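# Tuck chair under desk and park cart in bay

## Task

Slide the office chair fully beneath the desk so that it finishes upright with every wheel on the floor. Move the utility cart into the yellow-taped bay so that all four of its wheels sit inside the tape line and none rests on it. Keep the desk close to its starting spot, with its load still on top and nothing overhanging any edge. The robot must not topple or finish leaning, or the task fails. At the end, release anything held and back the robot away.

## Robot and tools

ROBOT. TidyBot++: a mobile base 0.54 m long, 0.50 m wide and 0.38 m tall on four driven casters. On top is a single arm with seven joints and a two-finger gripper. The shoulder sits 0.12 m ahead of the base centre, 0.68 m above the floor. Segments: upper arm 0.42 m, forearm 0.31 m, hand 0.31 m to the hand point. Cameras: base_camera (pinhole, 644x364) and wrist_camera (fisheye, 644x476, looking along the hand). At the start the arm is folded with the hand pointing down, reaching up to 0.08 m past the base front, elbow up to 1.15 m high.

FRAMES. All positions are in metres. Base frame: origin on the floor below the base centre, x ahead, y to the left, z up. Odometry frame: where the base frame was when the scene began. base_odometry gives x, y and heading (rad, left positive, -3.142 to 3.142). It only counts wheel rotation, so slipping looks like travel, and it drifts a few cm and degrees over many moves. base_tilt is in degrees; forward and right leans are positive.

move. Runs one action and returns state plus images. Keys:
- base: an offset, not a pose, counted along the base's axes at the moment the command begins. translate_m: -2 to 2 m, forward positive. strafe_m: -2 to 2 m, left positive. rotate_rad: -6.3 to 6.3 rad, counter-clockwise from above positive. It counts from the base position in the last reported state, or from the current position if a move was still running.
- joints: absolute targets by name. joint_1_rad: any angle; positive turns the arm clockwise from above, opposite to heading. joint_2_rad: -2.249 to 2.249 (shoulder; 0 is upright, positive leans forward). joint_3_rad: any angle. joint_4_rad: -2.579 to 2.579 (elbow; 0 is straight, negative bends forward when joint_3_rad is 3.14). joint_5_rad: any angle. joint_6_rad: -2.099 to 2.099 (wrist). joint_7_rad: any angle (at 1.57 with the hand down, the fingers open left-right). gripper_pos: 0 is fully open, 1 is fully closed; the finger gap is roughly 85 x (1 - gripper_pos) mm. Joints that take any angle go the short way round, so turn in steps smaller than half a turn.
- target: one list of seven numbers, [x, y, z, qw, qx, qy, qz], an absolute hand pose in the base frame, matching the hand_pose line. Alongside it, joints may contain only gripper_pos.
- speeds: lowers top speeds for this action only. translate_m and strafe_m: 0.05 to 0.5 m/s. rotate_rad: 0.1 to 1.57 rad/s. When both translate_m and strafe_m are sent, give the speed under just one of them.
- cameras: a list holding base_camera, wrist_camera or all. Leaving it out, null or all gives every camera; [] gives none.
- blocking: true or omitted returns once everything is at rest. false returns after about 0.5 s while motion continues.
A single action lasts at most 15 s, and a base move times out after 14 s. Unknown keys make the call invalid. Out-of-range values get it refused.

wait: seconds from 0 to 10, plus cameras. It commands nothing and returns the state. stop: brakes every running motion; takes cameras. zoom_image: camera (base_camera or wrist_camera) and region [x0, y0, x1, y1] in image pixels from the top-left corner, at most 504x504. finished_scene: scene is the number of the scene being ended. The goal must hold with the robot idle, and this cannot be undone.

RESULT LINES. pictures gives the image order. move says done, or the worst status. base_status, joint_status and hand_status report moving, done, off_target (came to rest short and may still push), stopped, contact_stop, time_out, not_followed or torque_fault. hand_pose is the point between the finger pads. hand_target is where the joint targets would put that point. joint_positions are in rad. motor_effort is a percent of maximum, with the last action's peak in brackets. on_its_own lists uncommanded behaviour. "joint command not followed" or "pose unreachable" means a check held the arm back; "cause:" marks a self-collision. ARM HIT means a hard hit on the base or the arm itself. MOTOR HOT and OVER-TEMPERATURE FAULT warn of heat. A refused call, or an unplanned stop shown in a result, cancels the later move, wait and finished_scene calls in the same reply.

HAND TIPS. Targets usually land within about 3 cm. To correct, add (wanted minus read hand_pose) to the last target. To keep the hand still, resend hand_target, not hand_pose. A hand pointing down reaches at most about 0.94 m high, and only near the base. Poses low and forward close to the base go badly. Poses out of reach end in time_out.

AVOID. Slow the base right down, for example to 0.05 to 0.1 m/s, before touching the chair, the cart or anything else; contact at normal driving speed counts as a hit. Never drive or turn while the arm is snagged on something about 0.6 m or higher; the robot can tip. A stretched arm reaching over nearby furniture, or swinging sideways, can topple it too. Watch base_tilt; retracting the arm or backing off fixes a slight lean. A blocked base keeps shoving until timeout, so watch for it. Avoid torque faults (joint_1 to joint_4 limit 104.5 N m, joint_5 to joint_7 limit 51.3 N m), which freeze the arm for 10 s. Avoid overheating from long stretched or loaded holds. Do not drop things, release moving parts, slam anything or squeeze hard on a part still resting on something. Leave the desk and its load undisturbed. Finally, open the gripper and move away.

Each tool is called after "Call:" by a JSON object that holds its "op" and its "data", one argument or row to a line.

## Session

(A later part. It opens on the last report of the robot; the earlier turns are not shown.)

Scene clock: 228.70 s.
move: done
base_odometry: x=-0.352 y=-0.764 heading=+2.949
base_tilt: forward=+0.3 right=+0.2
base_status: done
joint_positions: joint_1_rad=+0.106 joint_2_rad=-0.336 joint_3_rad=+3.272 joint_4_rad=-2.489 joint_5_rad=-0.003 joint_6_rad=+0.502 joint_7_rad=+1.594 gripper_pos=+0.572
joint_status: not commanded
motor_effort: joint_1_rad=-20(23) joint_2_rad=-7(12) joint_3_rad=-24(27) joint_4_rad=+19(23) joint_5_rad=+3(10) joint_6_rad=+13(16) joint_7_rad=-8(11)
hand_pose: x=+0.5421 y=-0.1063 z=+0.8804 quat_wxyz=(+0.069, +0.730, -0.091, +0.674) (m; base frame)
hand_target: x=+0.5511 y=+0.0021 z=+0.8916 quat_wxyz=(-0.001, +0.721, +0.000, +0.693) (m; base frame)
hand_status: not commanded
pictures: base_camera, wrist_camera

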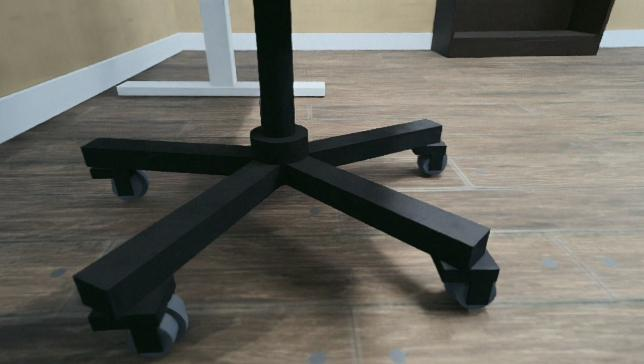

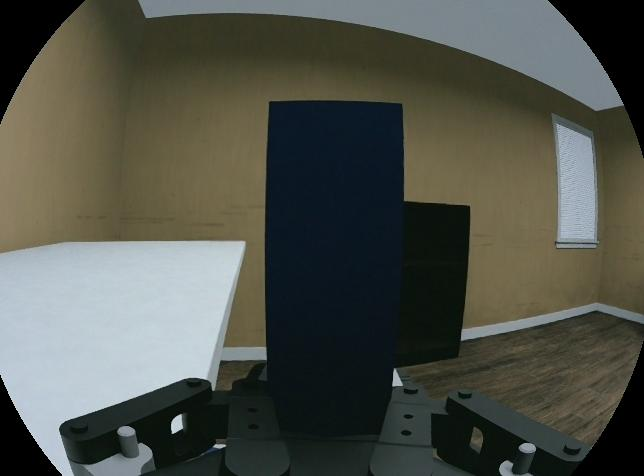

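Call:
{"op": "move", "data": {
  "base": {"strafe_m":-0.085},
  "speeds": {"strafe_m":0.08},
  "cameras": []
}}

Call:
{"op": "move", "data": {
  "joints": {"gripper_pos":0.0}
}}

Call:
{"op": "move", "data": {
  "base": {"translate_m":-0.2},
  "speeds": {"translate_m":0.12}
}}

Scene clock: 233.17 s.
move: done
base_odometry: x=-0.336 y=-0.680 heading=+2.949
base_tilt: forward=+0.3 right=+0.2
base_status: done
joint_positions: joint_1_rad=+0.042 joint_2_rad=-0.328 joint_3_rad=+3.193 joint_4_rad=-2.493 joint_5_rad=-0.018 joint_6_rad=+0.520 joint_7_rad=+1.592 gripper_pos=+0.572
joint_status: not commanded
motor_effort: joint_1_rad=-7(19) joint_2_rad=-12(14) joint_3_rad=-9(23) joint_4_rad=+20(22) joint_5_rad=+8(9) joint_6_rad=+10(14) joint_7_rad=+2(8)
hand_pose: x=+0.5528 y=-0.0441 z=+0.8805 quat_wxyz=(+0.030, +0.732, -0.040, +0.679) (m; base frame)
hand_target: x=+0.5511 y=+0.0021 z=+0.8916 quat_wxyz=(-0.001, +0.721, +0.000, +0.693) (m; base frame)
hand_status: not commanded
pictures: none
No camera images: "cameras" was empty.

Scene clock: 234.27 s.
move: done
base_odometry: x=-0.336 y=-0.681 heading=+2.949
base_tilt: forward=+0.3 right=+0.2
base_status: not commanded
joint_positions: joint_1_rad=+0.011 joint_2_rad=-0.332 joint_3_rad=+3.154 joint_4_rad=-2.495 joint_5_rad=-0.017 joint_6_rad=+0.520 joint_7_rad=+1.592 gripper_pos=+0.000
joint_status: all done
motor_effort: joint_1_rad=+1(7) joint_2_rad=-6(12) joint_3_rad=-1(9) joint_4_rad=+20(23) joint_5_rad=+1(8) joint_6_rad=+8(11) joint_7_rad=+0(2)
hand_pose: x=+0.5532 y=-0.0119 z=+0.8815 quat_wxyz=(+0.011, +0.732, -0.010, +0.681) (m; base frame)
hand_target: x=+0.5511 y=+0.0021 z=+0.8916 quat_wxyz=(-0.001, +0.721, +0.000, +0.693) (m; base frame)
hand_status: not commanded
pictures: base_camera, wrist_camera

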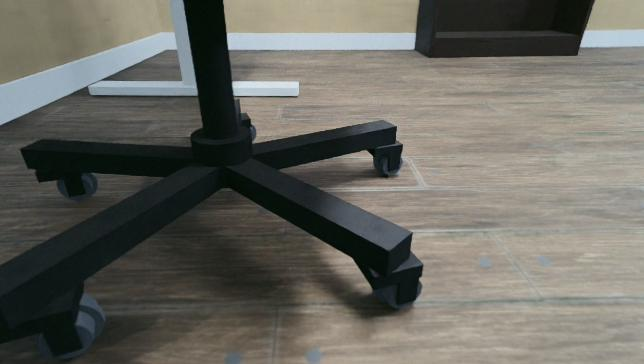

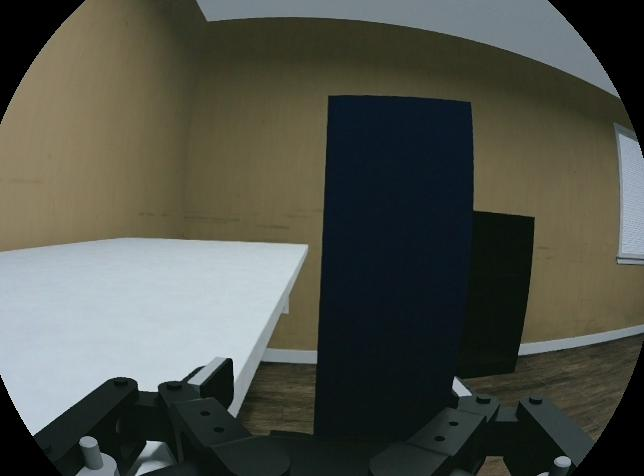

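Scene clock: 236.53 s.
move: done
base_odometry: x=-0.140 y=-0.719 heading=+2.949
base_tilt: forward=+0.3 right=+0.2
base_status: done
joint_positions: joint_1_rad=+0.010 joint_2_rad=-0.336 joint_3_rad=+3.153 joint_4_rad=-2.495 joint_5_rad=-0.017 joint_6_rad=+0.520 joint_7_rad=+1.592 gripper_pos=+0.000
joint_status: not commanded
motor_effort: joint_1_rad=+1(1) joint_2_rad=-6(10) joint_3_rad=+0(1) joint_4_rad=+19(21) joint_5_rad=+1(1) joint_6_rad=+8(9) joint_7_rad=+0(1)
hand_pose: x=+0.5524 y=-0.0109 z=+0.8832 quat_wxyz=(+0.011, +0.731, -0.009, +0.682) (m; base frame)
hand_target: x=+0.5511 y=+0.0021 z=+0.8916 quat_wxyz=(-0.001, +0.721, +0.000, +0.693) (m; base frame)
hand_status: not commanded
pictures: base_camera, wrist_camera

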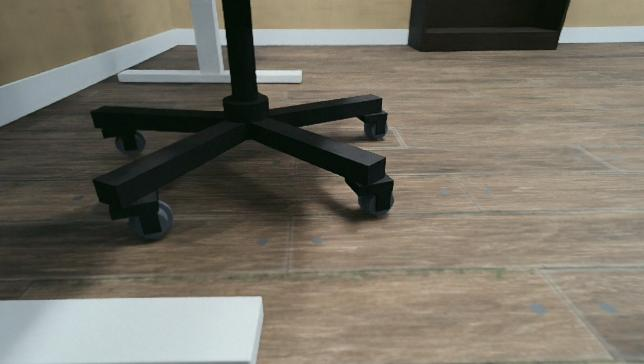

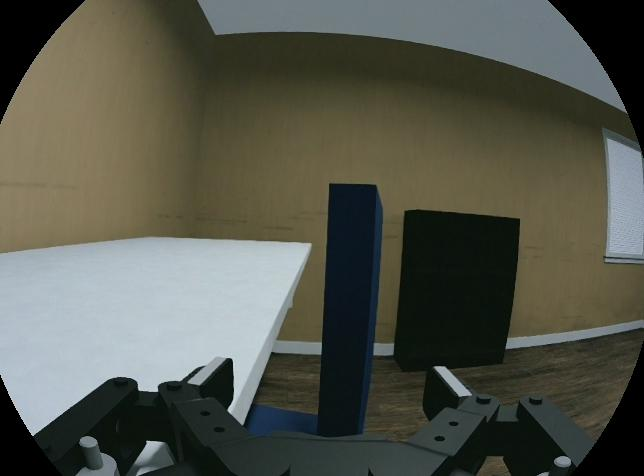

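Call:
{"op": "move", "data": {
  "base": {"strafe_m":-0.9},
  "cameras": []
}}

Call:
{"op": "move", "data": {
  "base": {"rotate_rad":1.58},
  "joints": {"gripper_pos":1},
  "cameras": []
}}

Call:
{"op": "move", "data": {
  "base": {"strafe_m":-1.14,"translate_m":-0.12}
}}

Scene clock: 244.40 s.
move: done
base_odometry: x=+0.033 y=+0.164 heading=+2.949
base_tilt: forward=+0.3 right=+0.2
base_status: done
joint_positions: joint_1_rad=+0.009 joint_2_rad=-0.336 joint_3_rad=+3.148 joint_4_rad=-2.495 joint_5_rad=-0.017 joint_6_rad=+0.520 joint_7_rad=+1.592 gripper_pos=+0.000
joint_status: not commanded
motor_effort: joint_1_rad=+1(2) joint_2_rad=-7(8) joint_3_rad=+1(2) joint_4_rad=+20(21) joint_5_rad=+1(1) joint_6_rad=+8(8) joint_7_rad=+0(1)
hand_pose: x=+0.5524 y=-0.0084 z=+0.8832 quat_wxyz=(+0.010, +0.731, -0.007, +0.682) (m; base frame)
hand_target: x=+0.5511 y=+0.0021 z=+0.8916 quat_wxyz=(-0.001, +0.721, +0.000, +0.693) (m; base frame)
hand_status: not commanded
pictures: none
No camera images: "cameras" was empty.

Scene clock: 246.73 s.
move: done
base_odometry: x=+0.033 y=+0.164 heading=-1.755
base_tilt: forward=+0.3 right=+0.2
base_status: done
joint_positions: joint_1_rad=+0.004 joint_2_rad=-0.336 joint_3_rad=+3.144 joint_4_rad=-2.495 joint_5_rad=-0.017 joint_6_rad=+0.520 joint_7_rad=+1.592 gripper_pos=+0.999
joint_status: all done
motor_effort: joint_1_rad=+1(2) joint_2_rad=-7(8) joint_3_rad=+1(2) joint_4_rad=+20(22) joint_5_rad=+1(1) joint_6_rad=+8(8) joint_7_rad=-1(1)
hand_pose: x=+0.5524 y=-0.0042 z=+0.8831 quat_wxyz=(+0.007, +0.731, -0.003, +0.682) (m; base frame)
hand_target: x=+0.5511 y=+0.0021 z=+0.8916 quat_wxyz=(-0.001, +0.721, +0.000, +0.693) (m; base frame)
hand_status: not commanded
pictures: none
No camera images: "cameras" was empty.

Scene clock: 250.30 s.
move: done
base_odometry: x=-1.066 y=+0.491 heading=-1.754
base_tilt: forward=+0.3 right=+0.2
base_status: done
joint_positions: joint_1_rad=+0.004 joint_2_rad=-0.336 joint_3_rad=+3.143 joint_4_rad=-2.495 joint_5_rad=-0.017 joint_6_rad=+0.520 joint_7_rad=+1.592 gripper_pos=+0.999
joint_status: not commanded
motor_effort: joint_1_rad=+1(2) joint_2_rad=-7(8) joint_3_rad=+0(2) joint_4_rad=+19(21) joint_5_rad=+1(1) joint_6_rad=+8(8) joint_7_rad=+0(1)
hand_pose: x=+0.5524 y=-0.0039 z=+0.8831 quat_wxyz=(+0.007, +0.731, -0.003, +0.682) (m; base frame)
hand_target: x=+0.5511 y=+0.0021 z=+0.8916 quat_wxyz=(-0.001, +0.721, +0.000, +0.693) (m; base frame)
hand_status: not commanded
pictures: base_camera, wrist_camera

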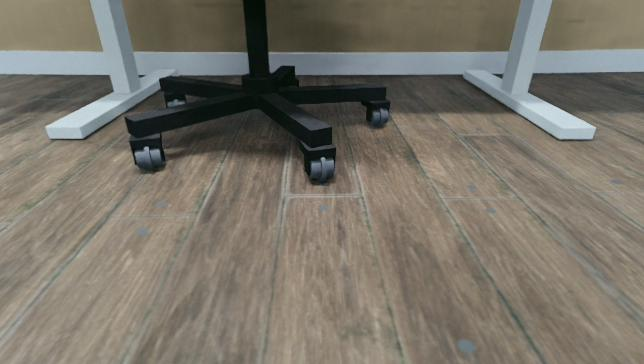

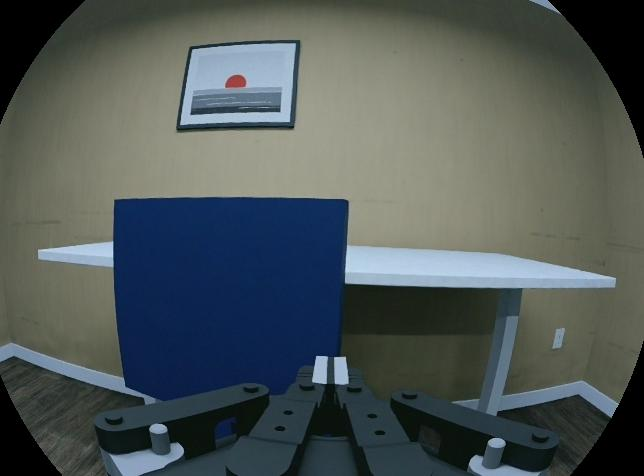

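Call:
{"op": "move", "data": {
  "base": {"strafe_m":0.14,"translate_m":0.25},
  "speeds": {"translate_m":0.2}
}}

Call:
{"op": "move", "data": {
  "base": {"translate_m":0.15},
  "speeds": {"translate_m":0.05}
}}

Scene clock: 254.33 s.
move: done
base_odometry: x=-0.974 y=+0.219 heading=-1.754
base_tilt: forward=+0.3 right=+0.2
base_status: done
joint_positions: joint_1_rad=+0.004 joint_2_rad=-0.337 joint_3_rad=+3.143 joint_4_rad=-2.495 joint_5_rad=-0.017 joint_6_rad=+0.520 joint_7_rad=+1.592 gripper_pos=+0.999
joint_status: not commanded
motor_effort: joint_1_rad=+1(1) joint_2_rad=-7(9) joint_3_rad=+0(1) joint_4_rad=+21(22) joint_5_rad=+1(1) joint_6_rad=+8(8) joint_7_rad=+0(1)
hand_pose: x=+0.5522 y=-0.0039 z=+0.8837 quat_wxyz=(+0.007, +0.731, -0.003, +0.683) (m; base frame)
hand_target: x=+0.5511 y=+0.0021 z=+0.8916 quat_wxyz=(-0.001, +0.721, +0.000, +0.693) (m; base frame)
hand_status: not commanded
pictures: base_camera, wrist_camera

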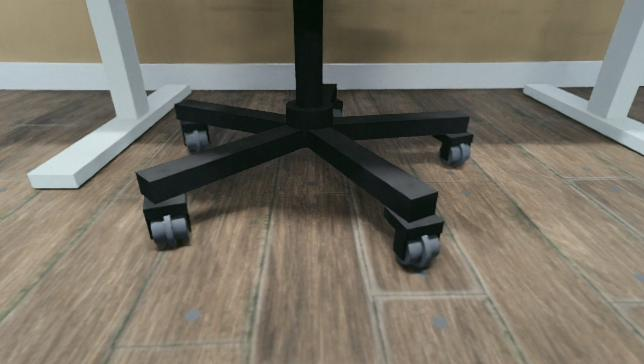

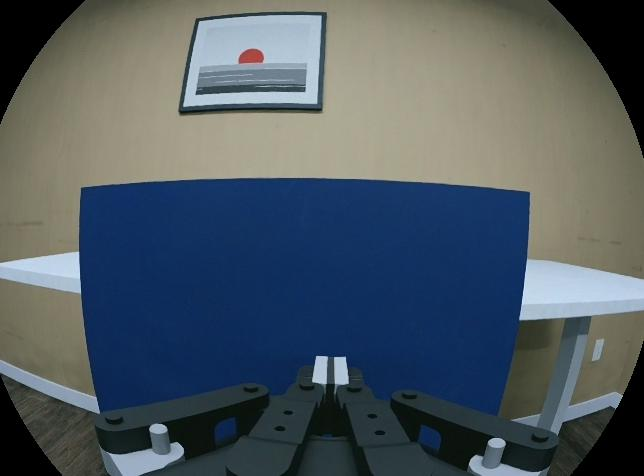

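Scene clock: 257.83 s.
move: done
base_odometry: x=-1.001 y=+0.072 heading=-1.754
base_tilt: forward=+0.3 right=+0.2
base_status: done
joint_positions: joint_1_rad=+0.004 joint_2_rad=-0.366 joint_3_rad=+3.143 joint_4_rad=-2.518 joint_5_rad=-0.017 joint_6_rad=+0.520 joint_7_rad=+1.592 gripper_pos=+0.999
joint_status: not commanded
motor_effort: joint_1_rad=+0(1) joint_2_rad=-1(8) joint_3_rad=-1(2) joint_4_rad=+24(28) joint_5_rad=+2(2) joint_6_rad=+8(9) joint_7_rad=+0(1)
hand_pose: x=+0.5419 y=-0.0040 z=+0.8836 quat_wxyz=(+0.007, +0.728, -0.003, +0.686) (m; base frame)
hand_target: x=+0.5511 y=+0.0021 z=+0.8916 quat_wxyz=(-0.001, +0.721, +0.000, +0.693) (m; base frame)
hand_status: not commanded
pictures: base_camera, wrist_camera

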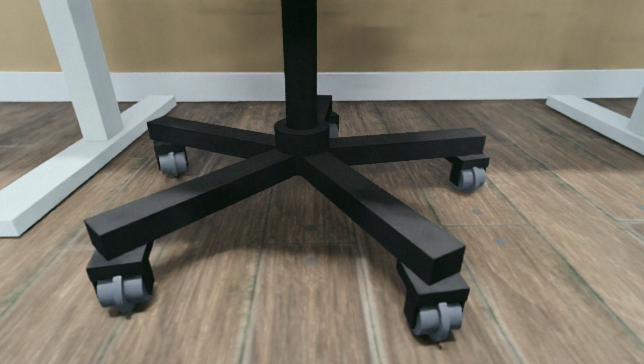

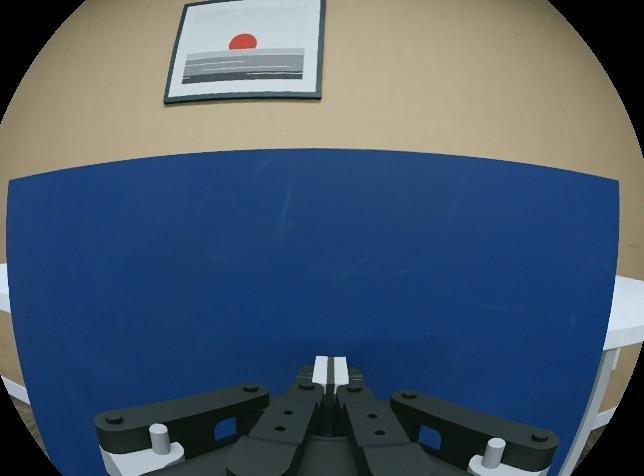

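Call:
{"op": "move", "data": {
  "base": {"translate_m":0.06},
  "speeds": {"translate_m":0.05}
}}

Call:
{"op": "move", "data": {
  "base": {"translate_m":0.04},
  "speeds": {"translate_m":0.05}
}}

Scene clock: 261.00 s.
move: done
base_odometry: x=-1.012 y=+0.013 heading=-1.754
base_tilt: forward=+0.3 right=+0.2
base_status: done
joint_positions: joint_1_rad=+0.009 joint_2_rad=-0.370 joint_3_rad=+3.149 joint_4_rad=-2.520 joint_5_rad=-0.017 joint_6_rad=+0.521 joint_7_rad=+1.592 gripper_pos=+0.999
joint_status: not commanded
motor_effort: joint_1_rad=-1(3) joint_2_rad=-1(6) joint_3_rad=-2(4) joint_4_rad=+25(30) joint_5_rad=+2(4) joint_6_rad=+8(9) joint_7_rad=+0(1)
hand_pose: x=+0.5406 y=-0.0085 z=+0.8835 quat_wxyz=(+0.010, +0.728, -0.007, +0.686) (m; base frame)
hand_target: x=+0.5511 y=+0.0021 z=+0.8916 quat_wxyz=(-0.001, +0.721, +0.000, +0.693) (m; base frame)
hand_status: not commanded
pictures: base_camera, wrist_camera

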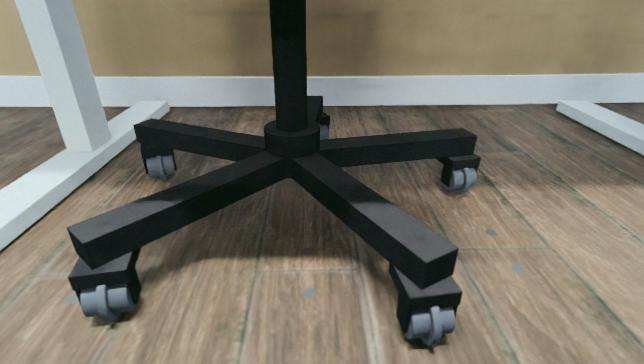

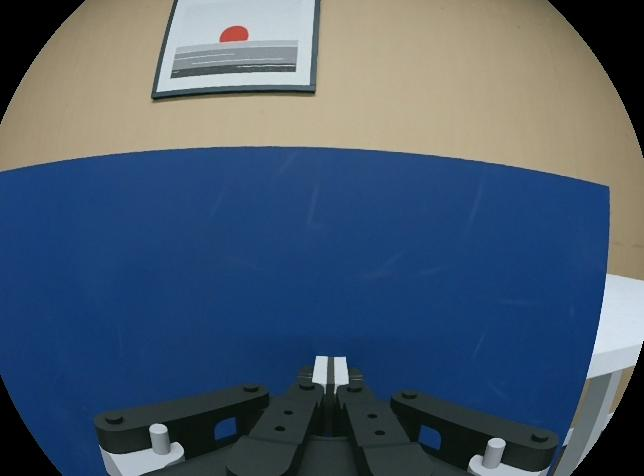

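Scene clock: 262.33 s.
move: done
base_odometry: x=-1.019 y=-0.025 heading=-1.754
base_tilt: forward=+0.3 right=+0.2
base_status: done
joint_positions: joint_1_rad=+0.012 joint_2_rad=-0.465 joint_3_rad=+3.152 joint_4_rad=-2.590 joint_5_rad=-0.017 joint_6_rad=+0.521 joint_7_rad=+1.592 gripper_pos=+0.999
joint_status: not commanded
motor_effort: joint_1_rad=-3(3) joint_2_rad=+20(24) joint_3_rad=-3(4) joint_4_rad=+39(42) joint_5_rad=+3(3) joint_6_rad=+8(9) joint_7_rad=+0(0)
hand_pose: x=+0.5088 y=-0.0106 z=+0.8822 quat_wxyz=(+0.011, +0.719, -0.010, +0.695) (m; base frame)
hand_target: x=+0.5511 y=+0.0021 z=+0.8916 quat_wxyz=(-0.001, +0.721, +0.000, +0.693) (m; base frame)
hand_status: not commanded
pictures: base_camera, wrist_camera

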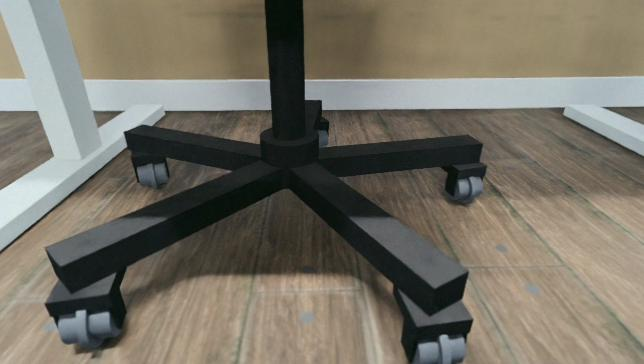

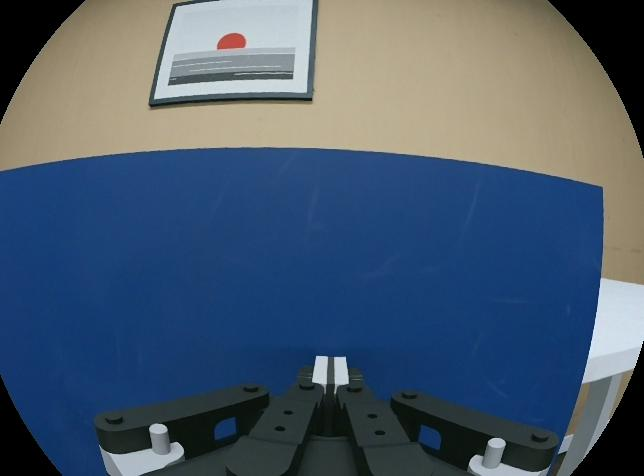

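Panel is against the desk edge. Back off.

Call:
{"op": "move", "data": {
  "base": {"translate_m":-0.5},
  "speeds": {"translate_m":0.15}
}}

Scene clock: 268.33 s.
move: done
base_odometry: x=-0.928 y=+0.467 heading=-1.754
base_tilt: forward=+0.3 right=+0.2
base_status: done
joint_positions: joint_1_rad=+0.007 joint_2_rad=-0.336 joint_3_rad=+3.149 joint_4_rad=-2.492 joint_5_rad=-0.017 joint_6_rad=+0.521 joint_7_rad=+1.592 gripper_pos=+0.999
joint_status: not commanded
motor_effort: joint_1_rad=+1(3) joint_2_rad=-7(21) joint_3_rad=+0(3) joint_4_rad=+20(38) joint_5_rad=+1(3) joint_6_rad=+8(8) joint_7_rad=+0(1)
hand_pose: x=+0.5529 y=-0.0078 z=+0.8855 quat_wxyz=(+0.009, +0.729, -0.006, +0.684) (m; base frame)
hand_target: x=+0.5511 y=+0.0021 z=+0.8916 quat_wxyz=(-0.001, +0.721, +0.000, +0.693) (m; base frame)
hand_status: not commanded
pictures: base_camera, wrist_camera

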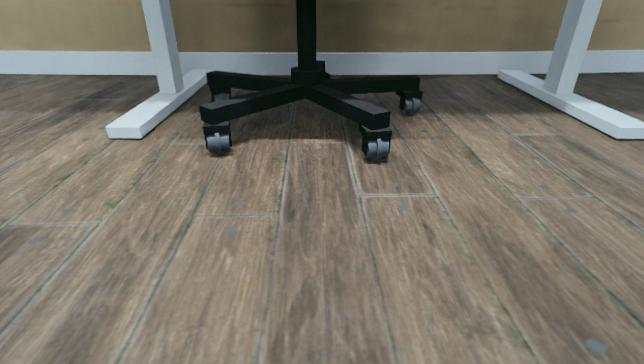

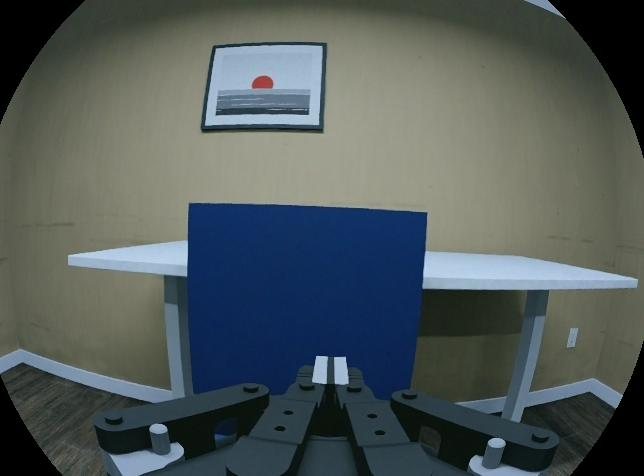

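Call:
{"op": "move", "data": {
  "base": {"strafe_m":0.11,"translate_m":0.32},
  "speeds": {"translate_m":0.2},
  "cameras": []
}}

Call:
{"op": "move", "data": {
  "base": {"translate_m":0.17},
  "speeds": {"translate_m":0.05},
  "cameras": []
}}

Call:
{"op": "move", "data": {
  "base": {"translate_m":0.03},
  "speeds": {"translate_m":0.05}
}}

Call:
{"op": "move", "data": {
  "base": {"translate_m":-0.5},
  "speeds": {"translate_m":0.2}
}}

Scene clock: 276.03 s.
move: done
base_odometry: x=-0.878 y=+0.132 heading=-1.754
base_tilt: forward=+0.3 right=+0.2
base_status: done
joint_positions: joint_1_rad=+0.007 joint_2_rad=-0.337 joint_3_rad=+3.149 joint_4_rad=-2.492 joint_5_rad=-0.017 joint_6_rad=+0.521 joint_7_rad=+1.592 gripper_pos=+0.999
joint_status: not commanded
motor_effort: joint_1_rad=+1(1) joint_2_rad=-6(9) joint_3_rad=+0(1) joint_4_rad=+20(22) joint_5_rad=+1(1) joint_6_rad=+8(8) joint_7_rad=+0(1)
hand_pose: x=+0.5527 y=-0.0077 z=+0.8860 quat_wxyz=(+0.009, +0.729, -0.006, +0.684) (m; base frame)
hand_target: x=+0.5511 y=+0.0021 z=+0.8916 quat_wxyz=(-0.001, +0.721, +0.000, +0.693) (m; base frame)
hand_status: not commanded
pictures: none
No camera images: "cameras" was empty.

Scene clock: 279.97 s.
move: done
base_odometry: x=-0.909 y=-0.034 heading=-1.754
base_tilt: forward=+0.3 right=+0.2
base_status: done
joint_positions: joint_1_rad=+0.007 joint_2_rad=-0.426 joint_3_rad=+3.149 joint_4_rad=-2.558 joint_5_rad=-0.017 joint_6_rad=+0.522 joint_7_rad=+1.592 gripper_pos=+0.999
joint_status: not commanded
motor_effort: joint_1_rad=+1(2) joint_2_rad=+12(16) joint_3_rad=+1(2) joint_4_rad=+33(36) joint_5_rad=+1(1) joint_6_rad=+8(8) joint_7_rad=+0(1)
hand_pose: x=+0.5223 y=-0.0071 z=+0.8852 quat_wxyz=(+0.009, +0.721, -0.006, +0.693) (m; base frame)
hand_target: x=+0.5511 y=+0.0021 z=+0.8916 quat_wxyz=(-0.001, +0.721, +0.000, +0.693) (m; base frame)
hand_status: not commanded
pictures: none
No camera images: "cameras" was empty.

Scene clock: 282.57 s.
move: time_out
base_odometry: x=-0.914 y=-0.060 heading=-1.756
base_tilt: forward=+0.2 right=+0.2
base_status: translate_m time_out (by the wheels' count: +0.026 of +0.030)
joint_positions: joint_1_rad=+0.008 joint_2_rad=-0.482 joint_3_rad=+3.148 joint_4_rad=-2.598 joint_5_rad=-0.017 joint_6_rad=+0.522 joint_7_rad=+1.592 gripper_pos=+0.999
joint_status: not commanded
motor_effort: joint_1_rad=-1(3) joint_2_rad=+25(30) joint_3_rad=-1(2) joint_4_rad=+41(46) joint_5_rad=+2(3) joint_6_rad=+7(9) joint_7_rad=+0(1)
hand_pose: x=+0.5039 y=-0.0072 z=+0.8846 quat_wxyz=(+0.009, +0.715, -0.007, +0.699) (m; base frame)
hand_target: x=+0.5511 y=+0.0021 z=+0.8916 quat_wxyz=(-0.001, +0.721, +0.000, +0.693) (m; base frame)
hand_status: not commanded
pictures: base_camera, wrist_camera

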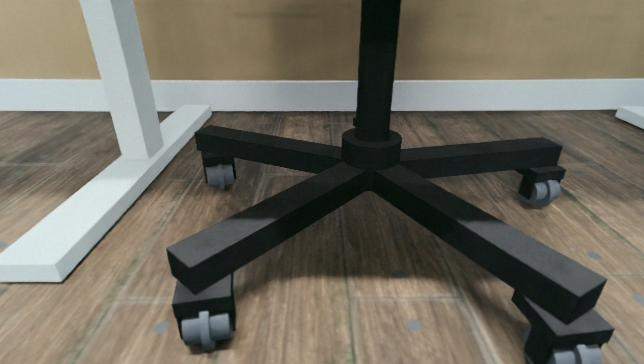

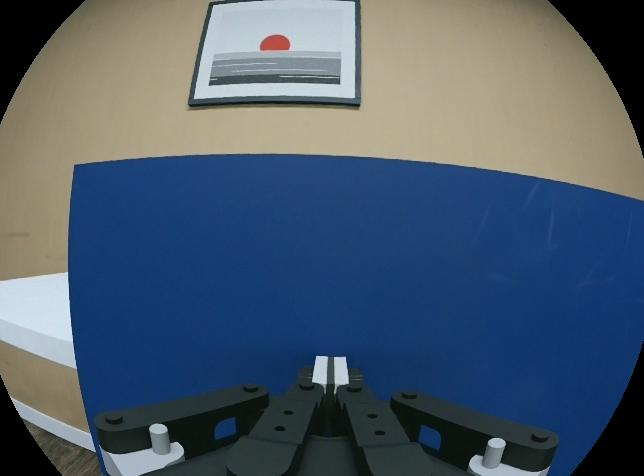

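not run: a stop that you did not command came earlier in this reply.

Call:
{"op": "move", "data": {
  "base": {"translate_m":-0.5},
  "speeds": {"translate_m":0.2}
}}

Scene clock: 287.53 s.
move: done
base_odometry: x=-0.822 y=+0.431 heading=-1.755
base_tilt: forward=+0.3 right=+0.2
base_status: done
joint_positions: joint_1_rad=+0.007 joint_2_rad=-0.335 joint_3_rad=+3.147 joint_4_rad=-2.491 joint_5_rad=-0.017 joint_6_rad=+0.523 joint_7_rad=+1.592 gripper_pos=+0.999
joint_status: not commanded
motor_effort: joint_1_rad=+1(1) joint_2_rad=-7(26) joint_3_rad=+0(1) joint_4_rad=+20(41) joint_5_rad=+1(2) joint_6_rad=+8(8) joint_7_rad=+0(1)
hand_pose: x=+0.5533 y=-0.0072 z=+0.8860 quat_wxyz=(+0.009, +0.729, -0.006, +0.685) (m; base frame)
hand_target: x=+0.5511 y=+0.0021 z=+0.8916 quat_wxyz=(-0.001, +0.721, +0.000, +0.693) (m; base frame)
hand_status: not commanded
pictures: base_camera, wrist_camera

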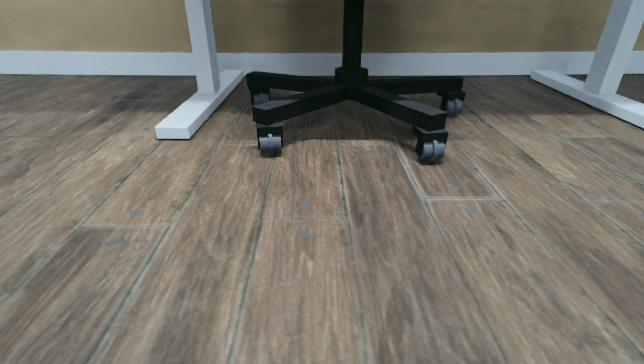

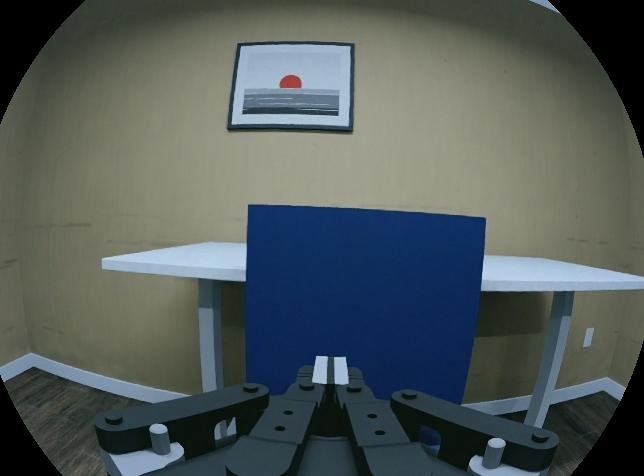

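Call:
{"op": "finished_scene", "data": {
  "scene": 2
}}

The scene is finished: the task was done.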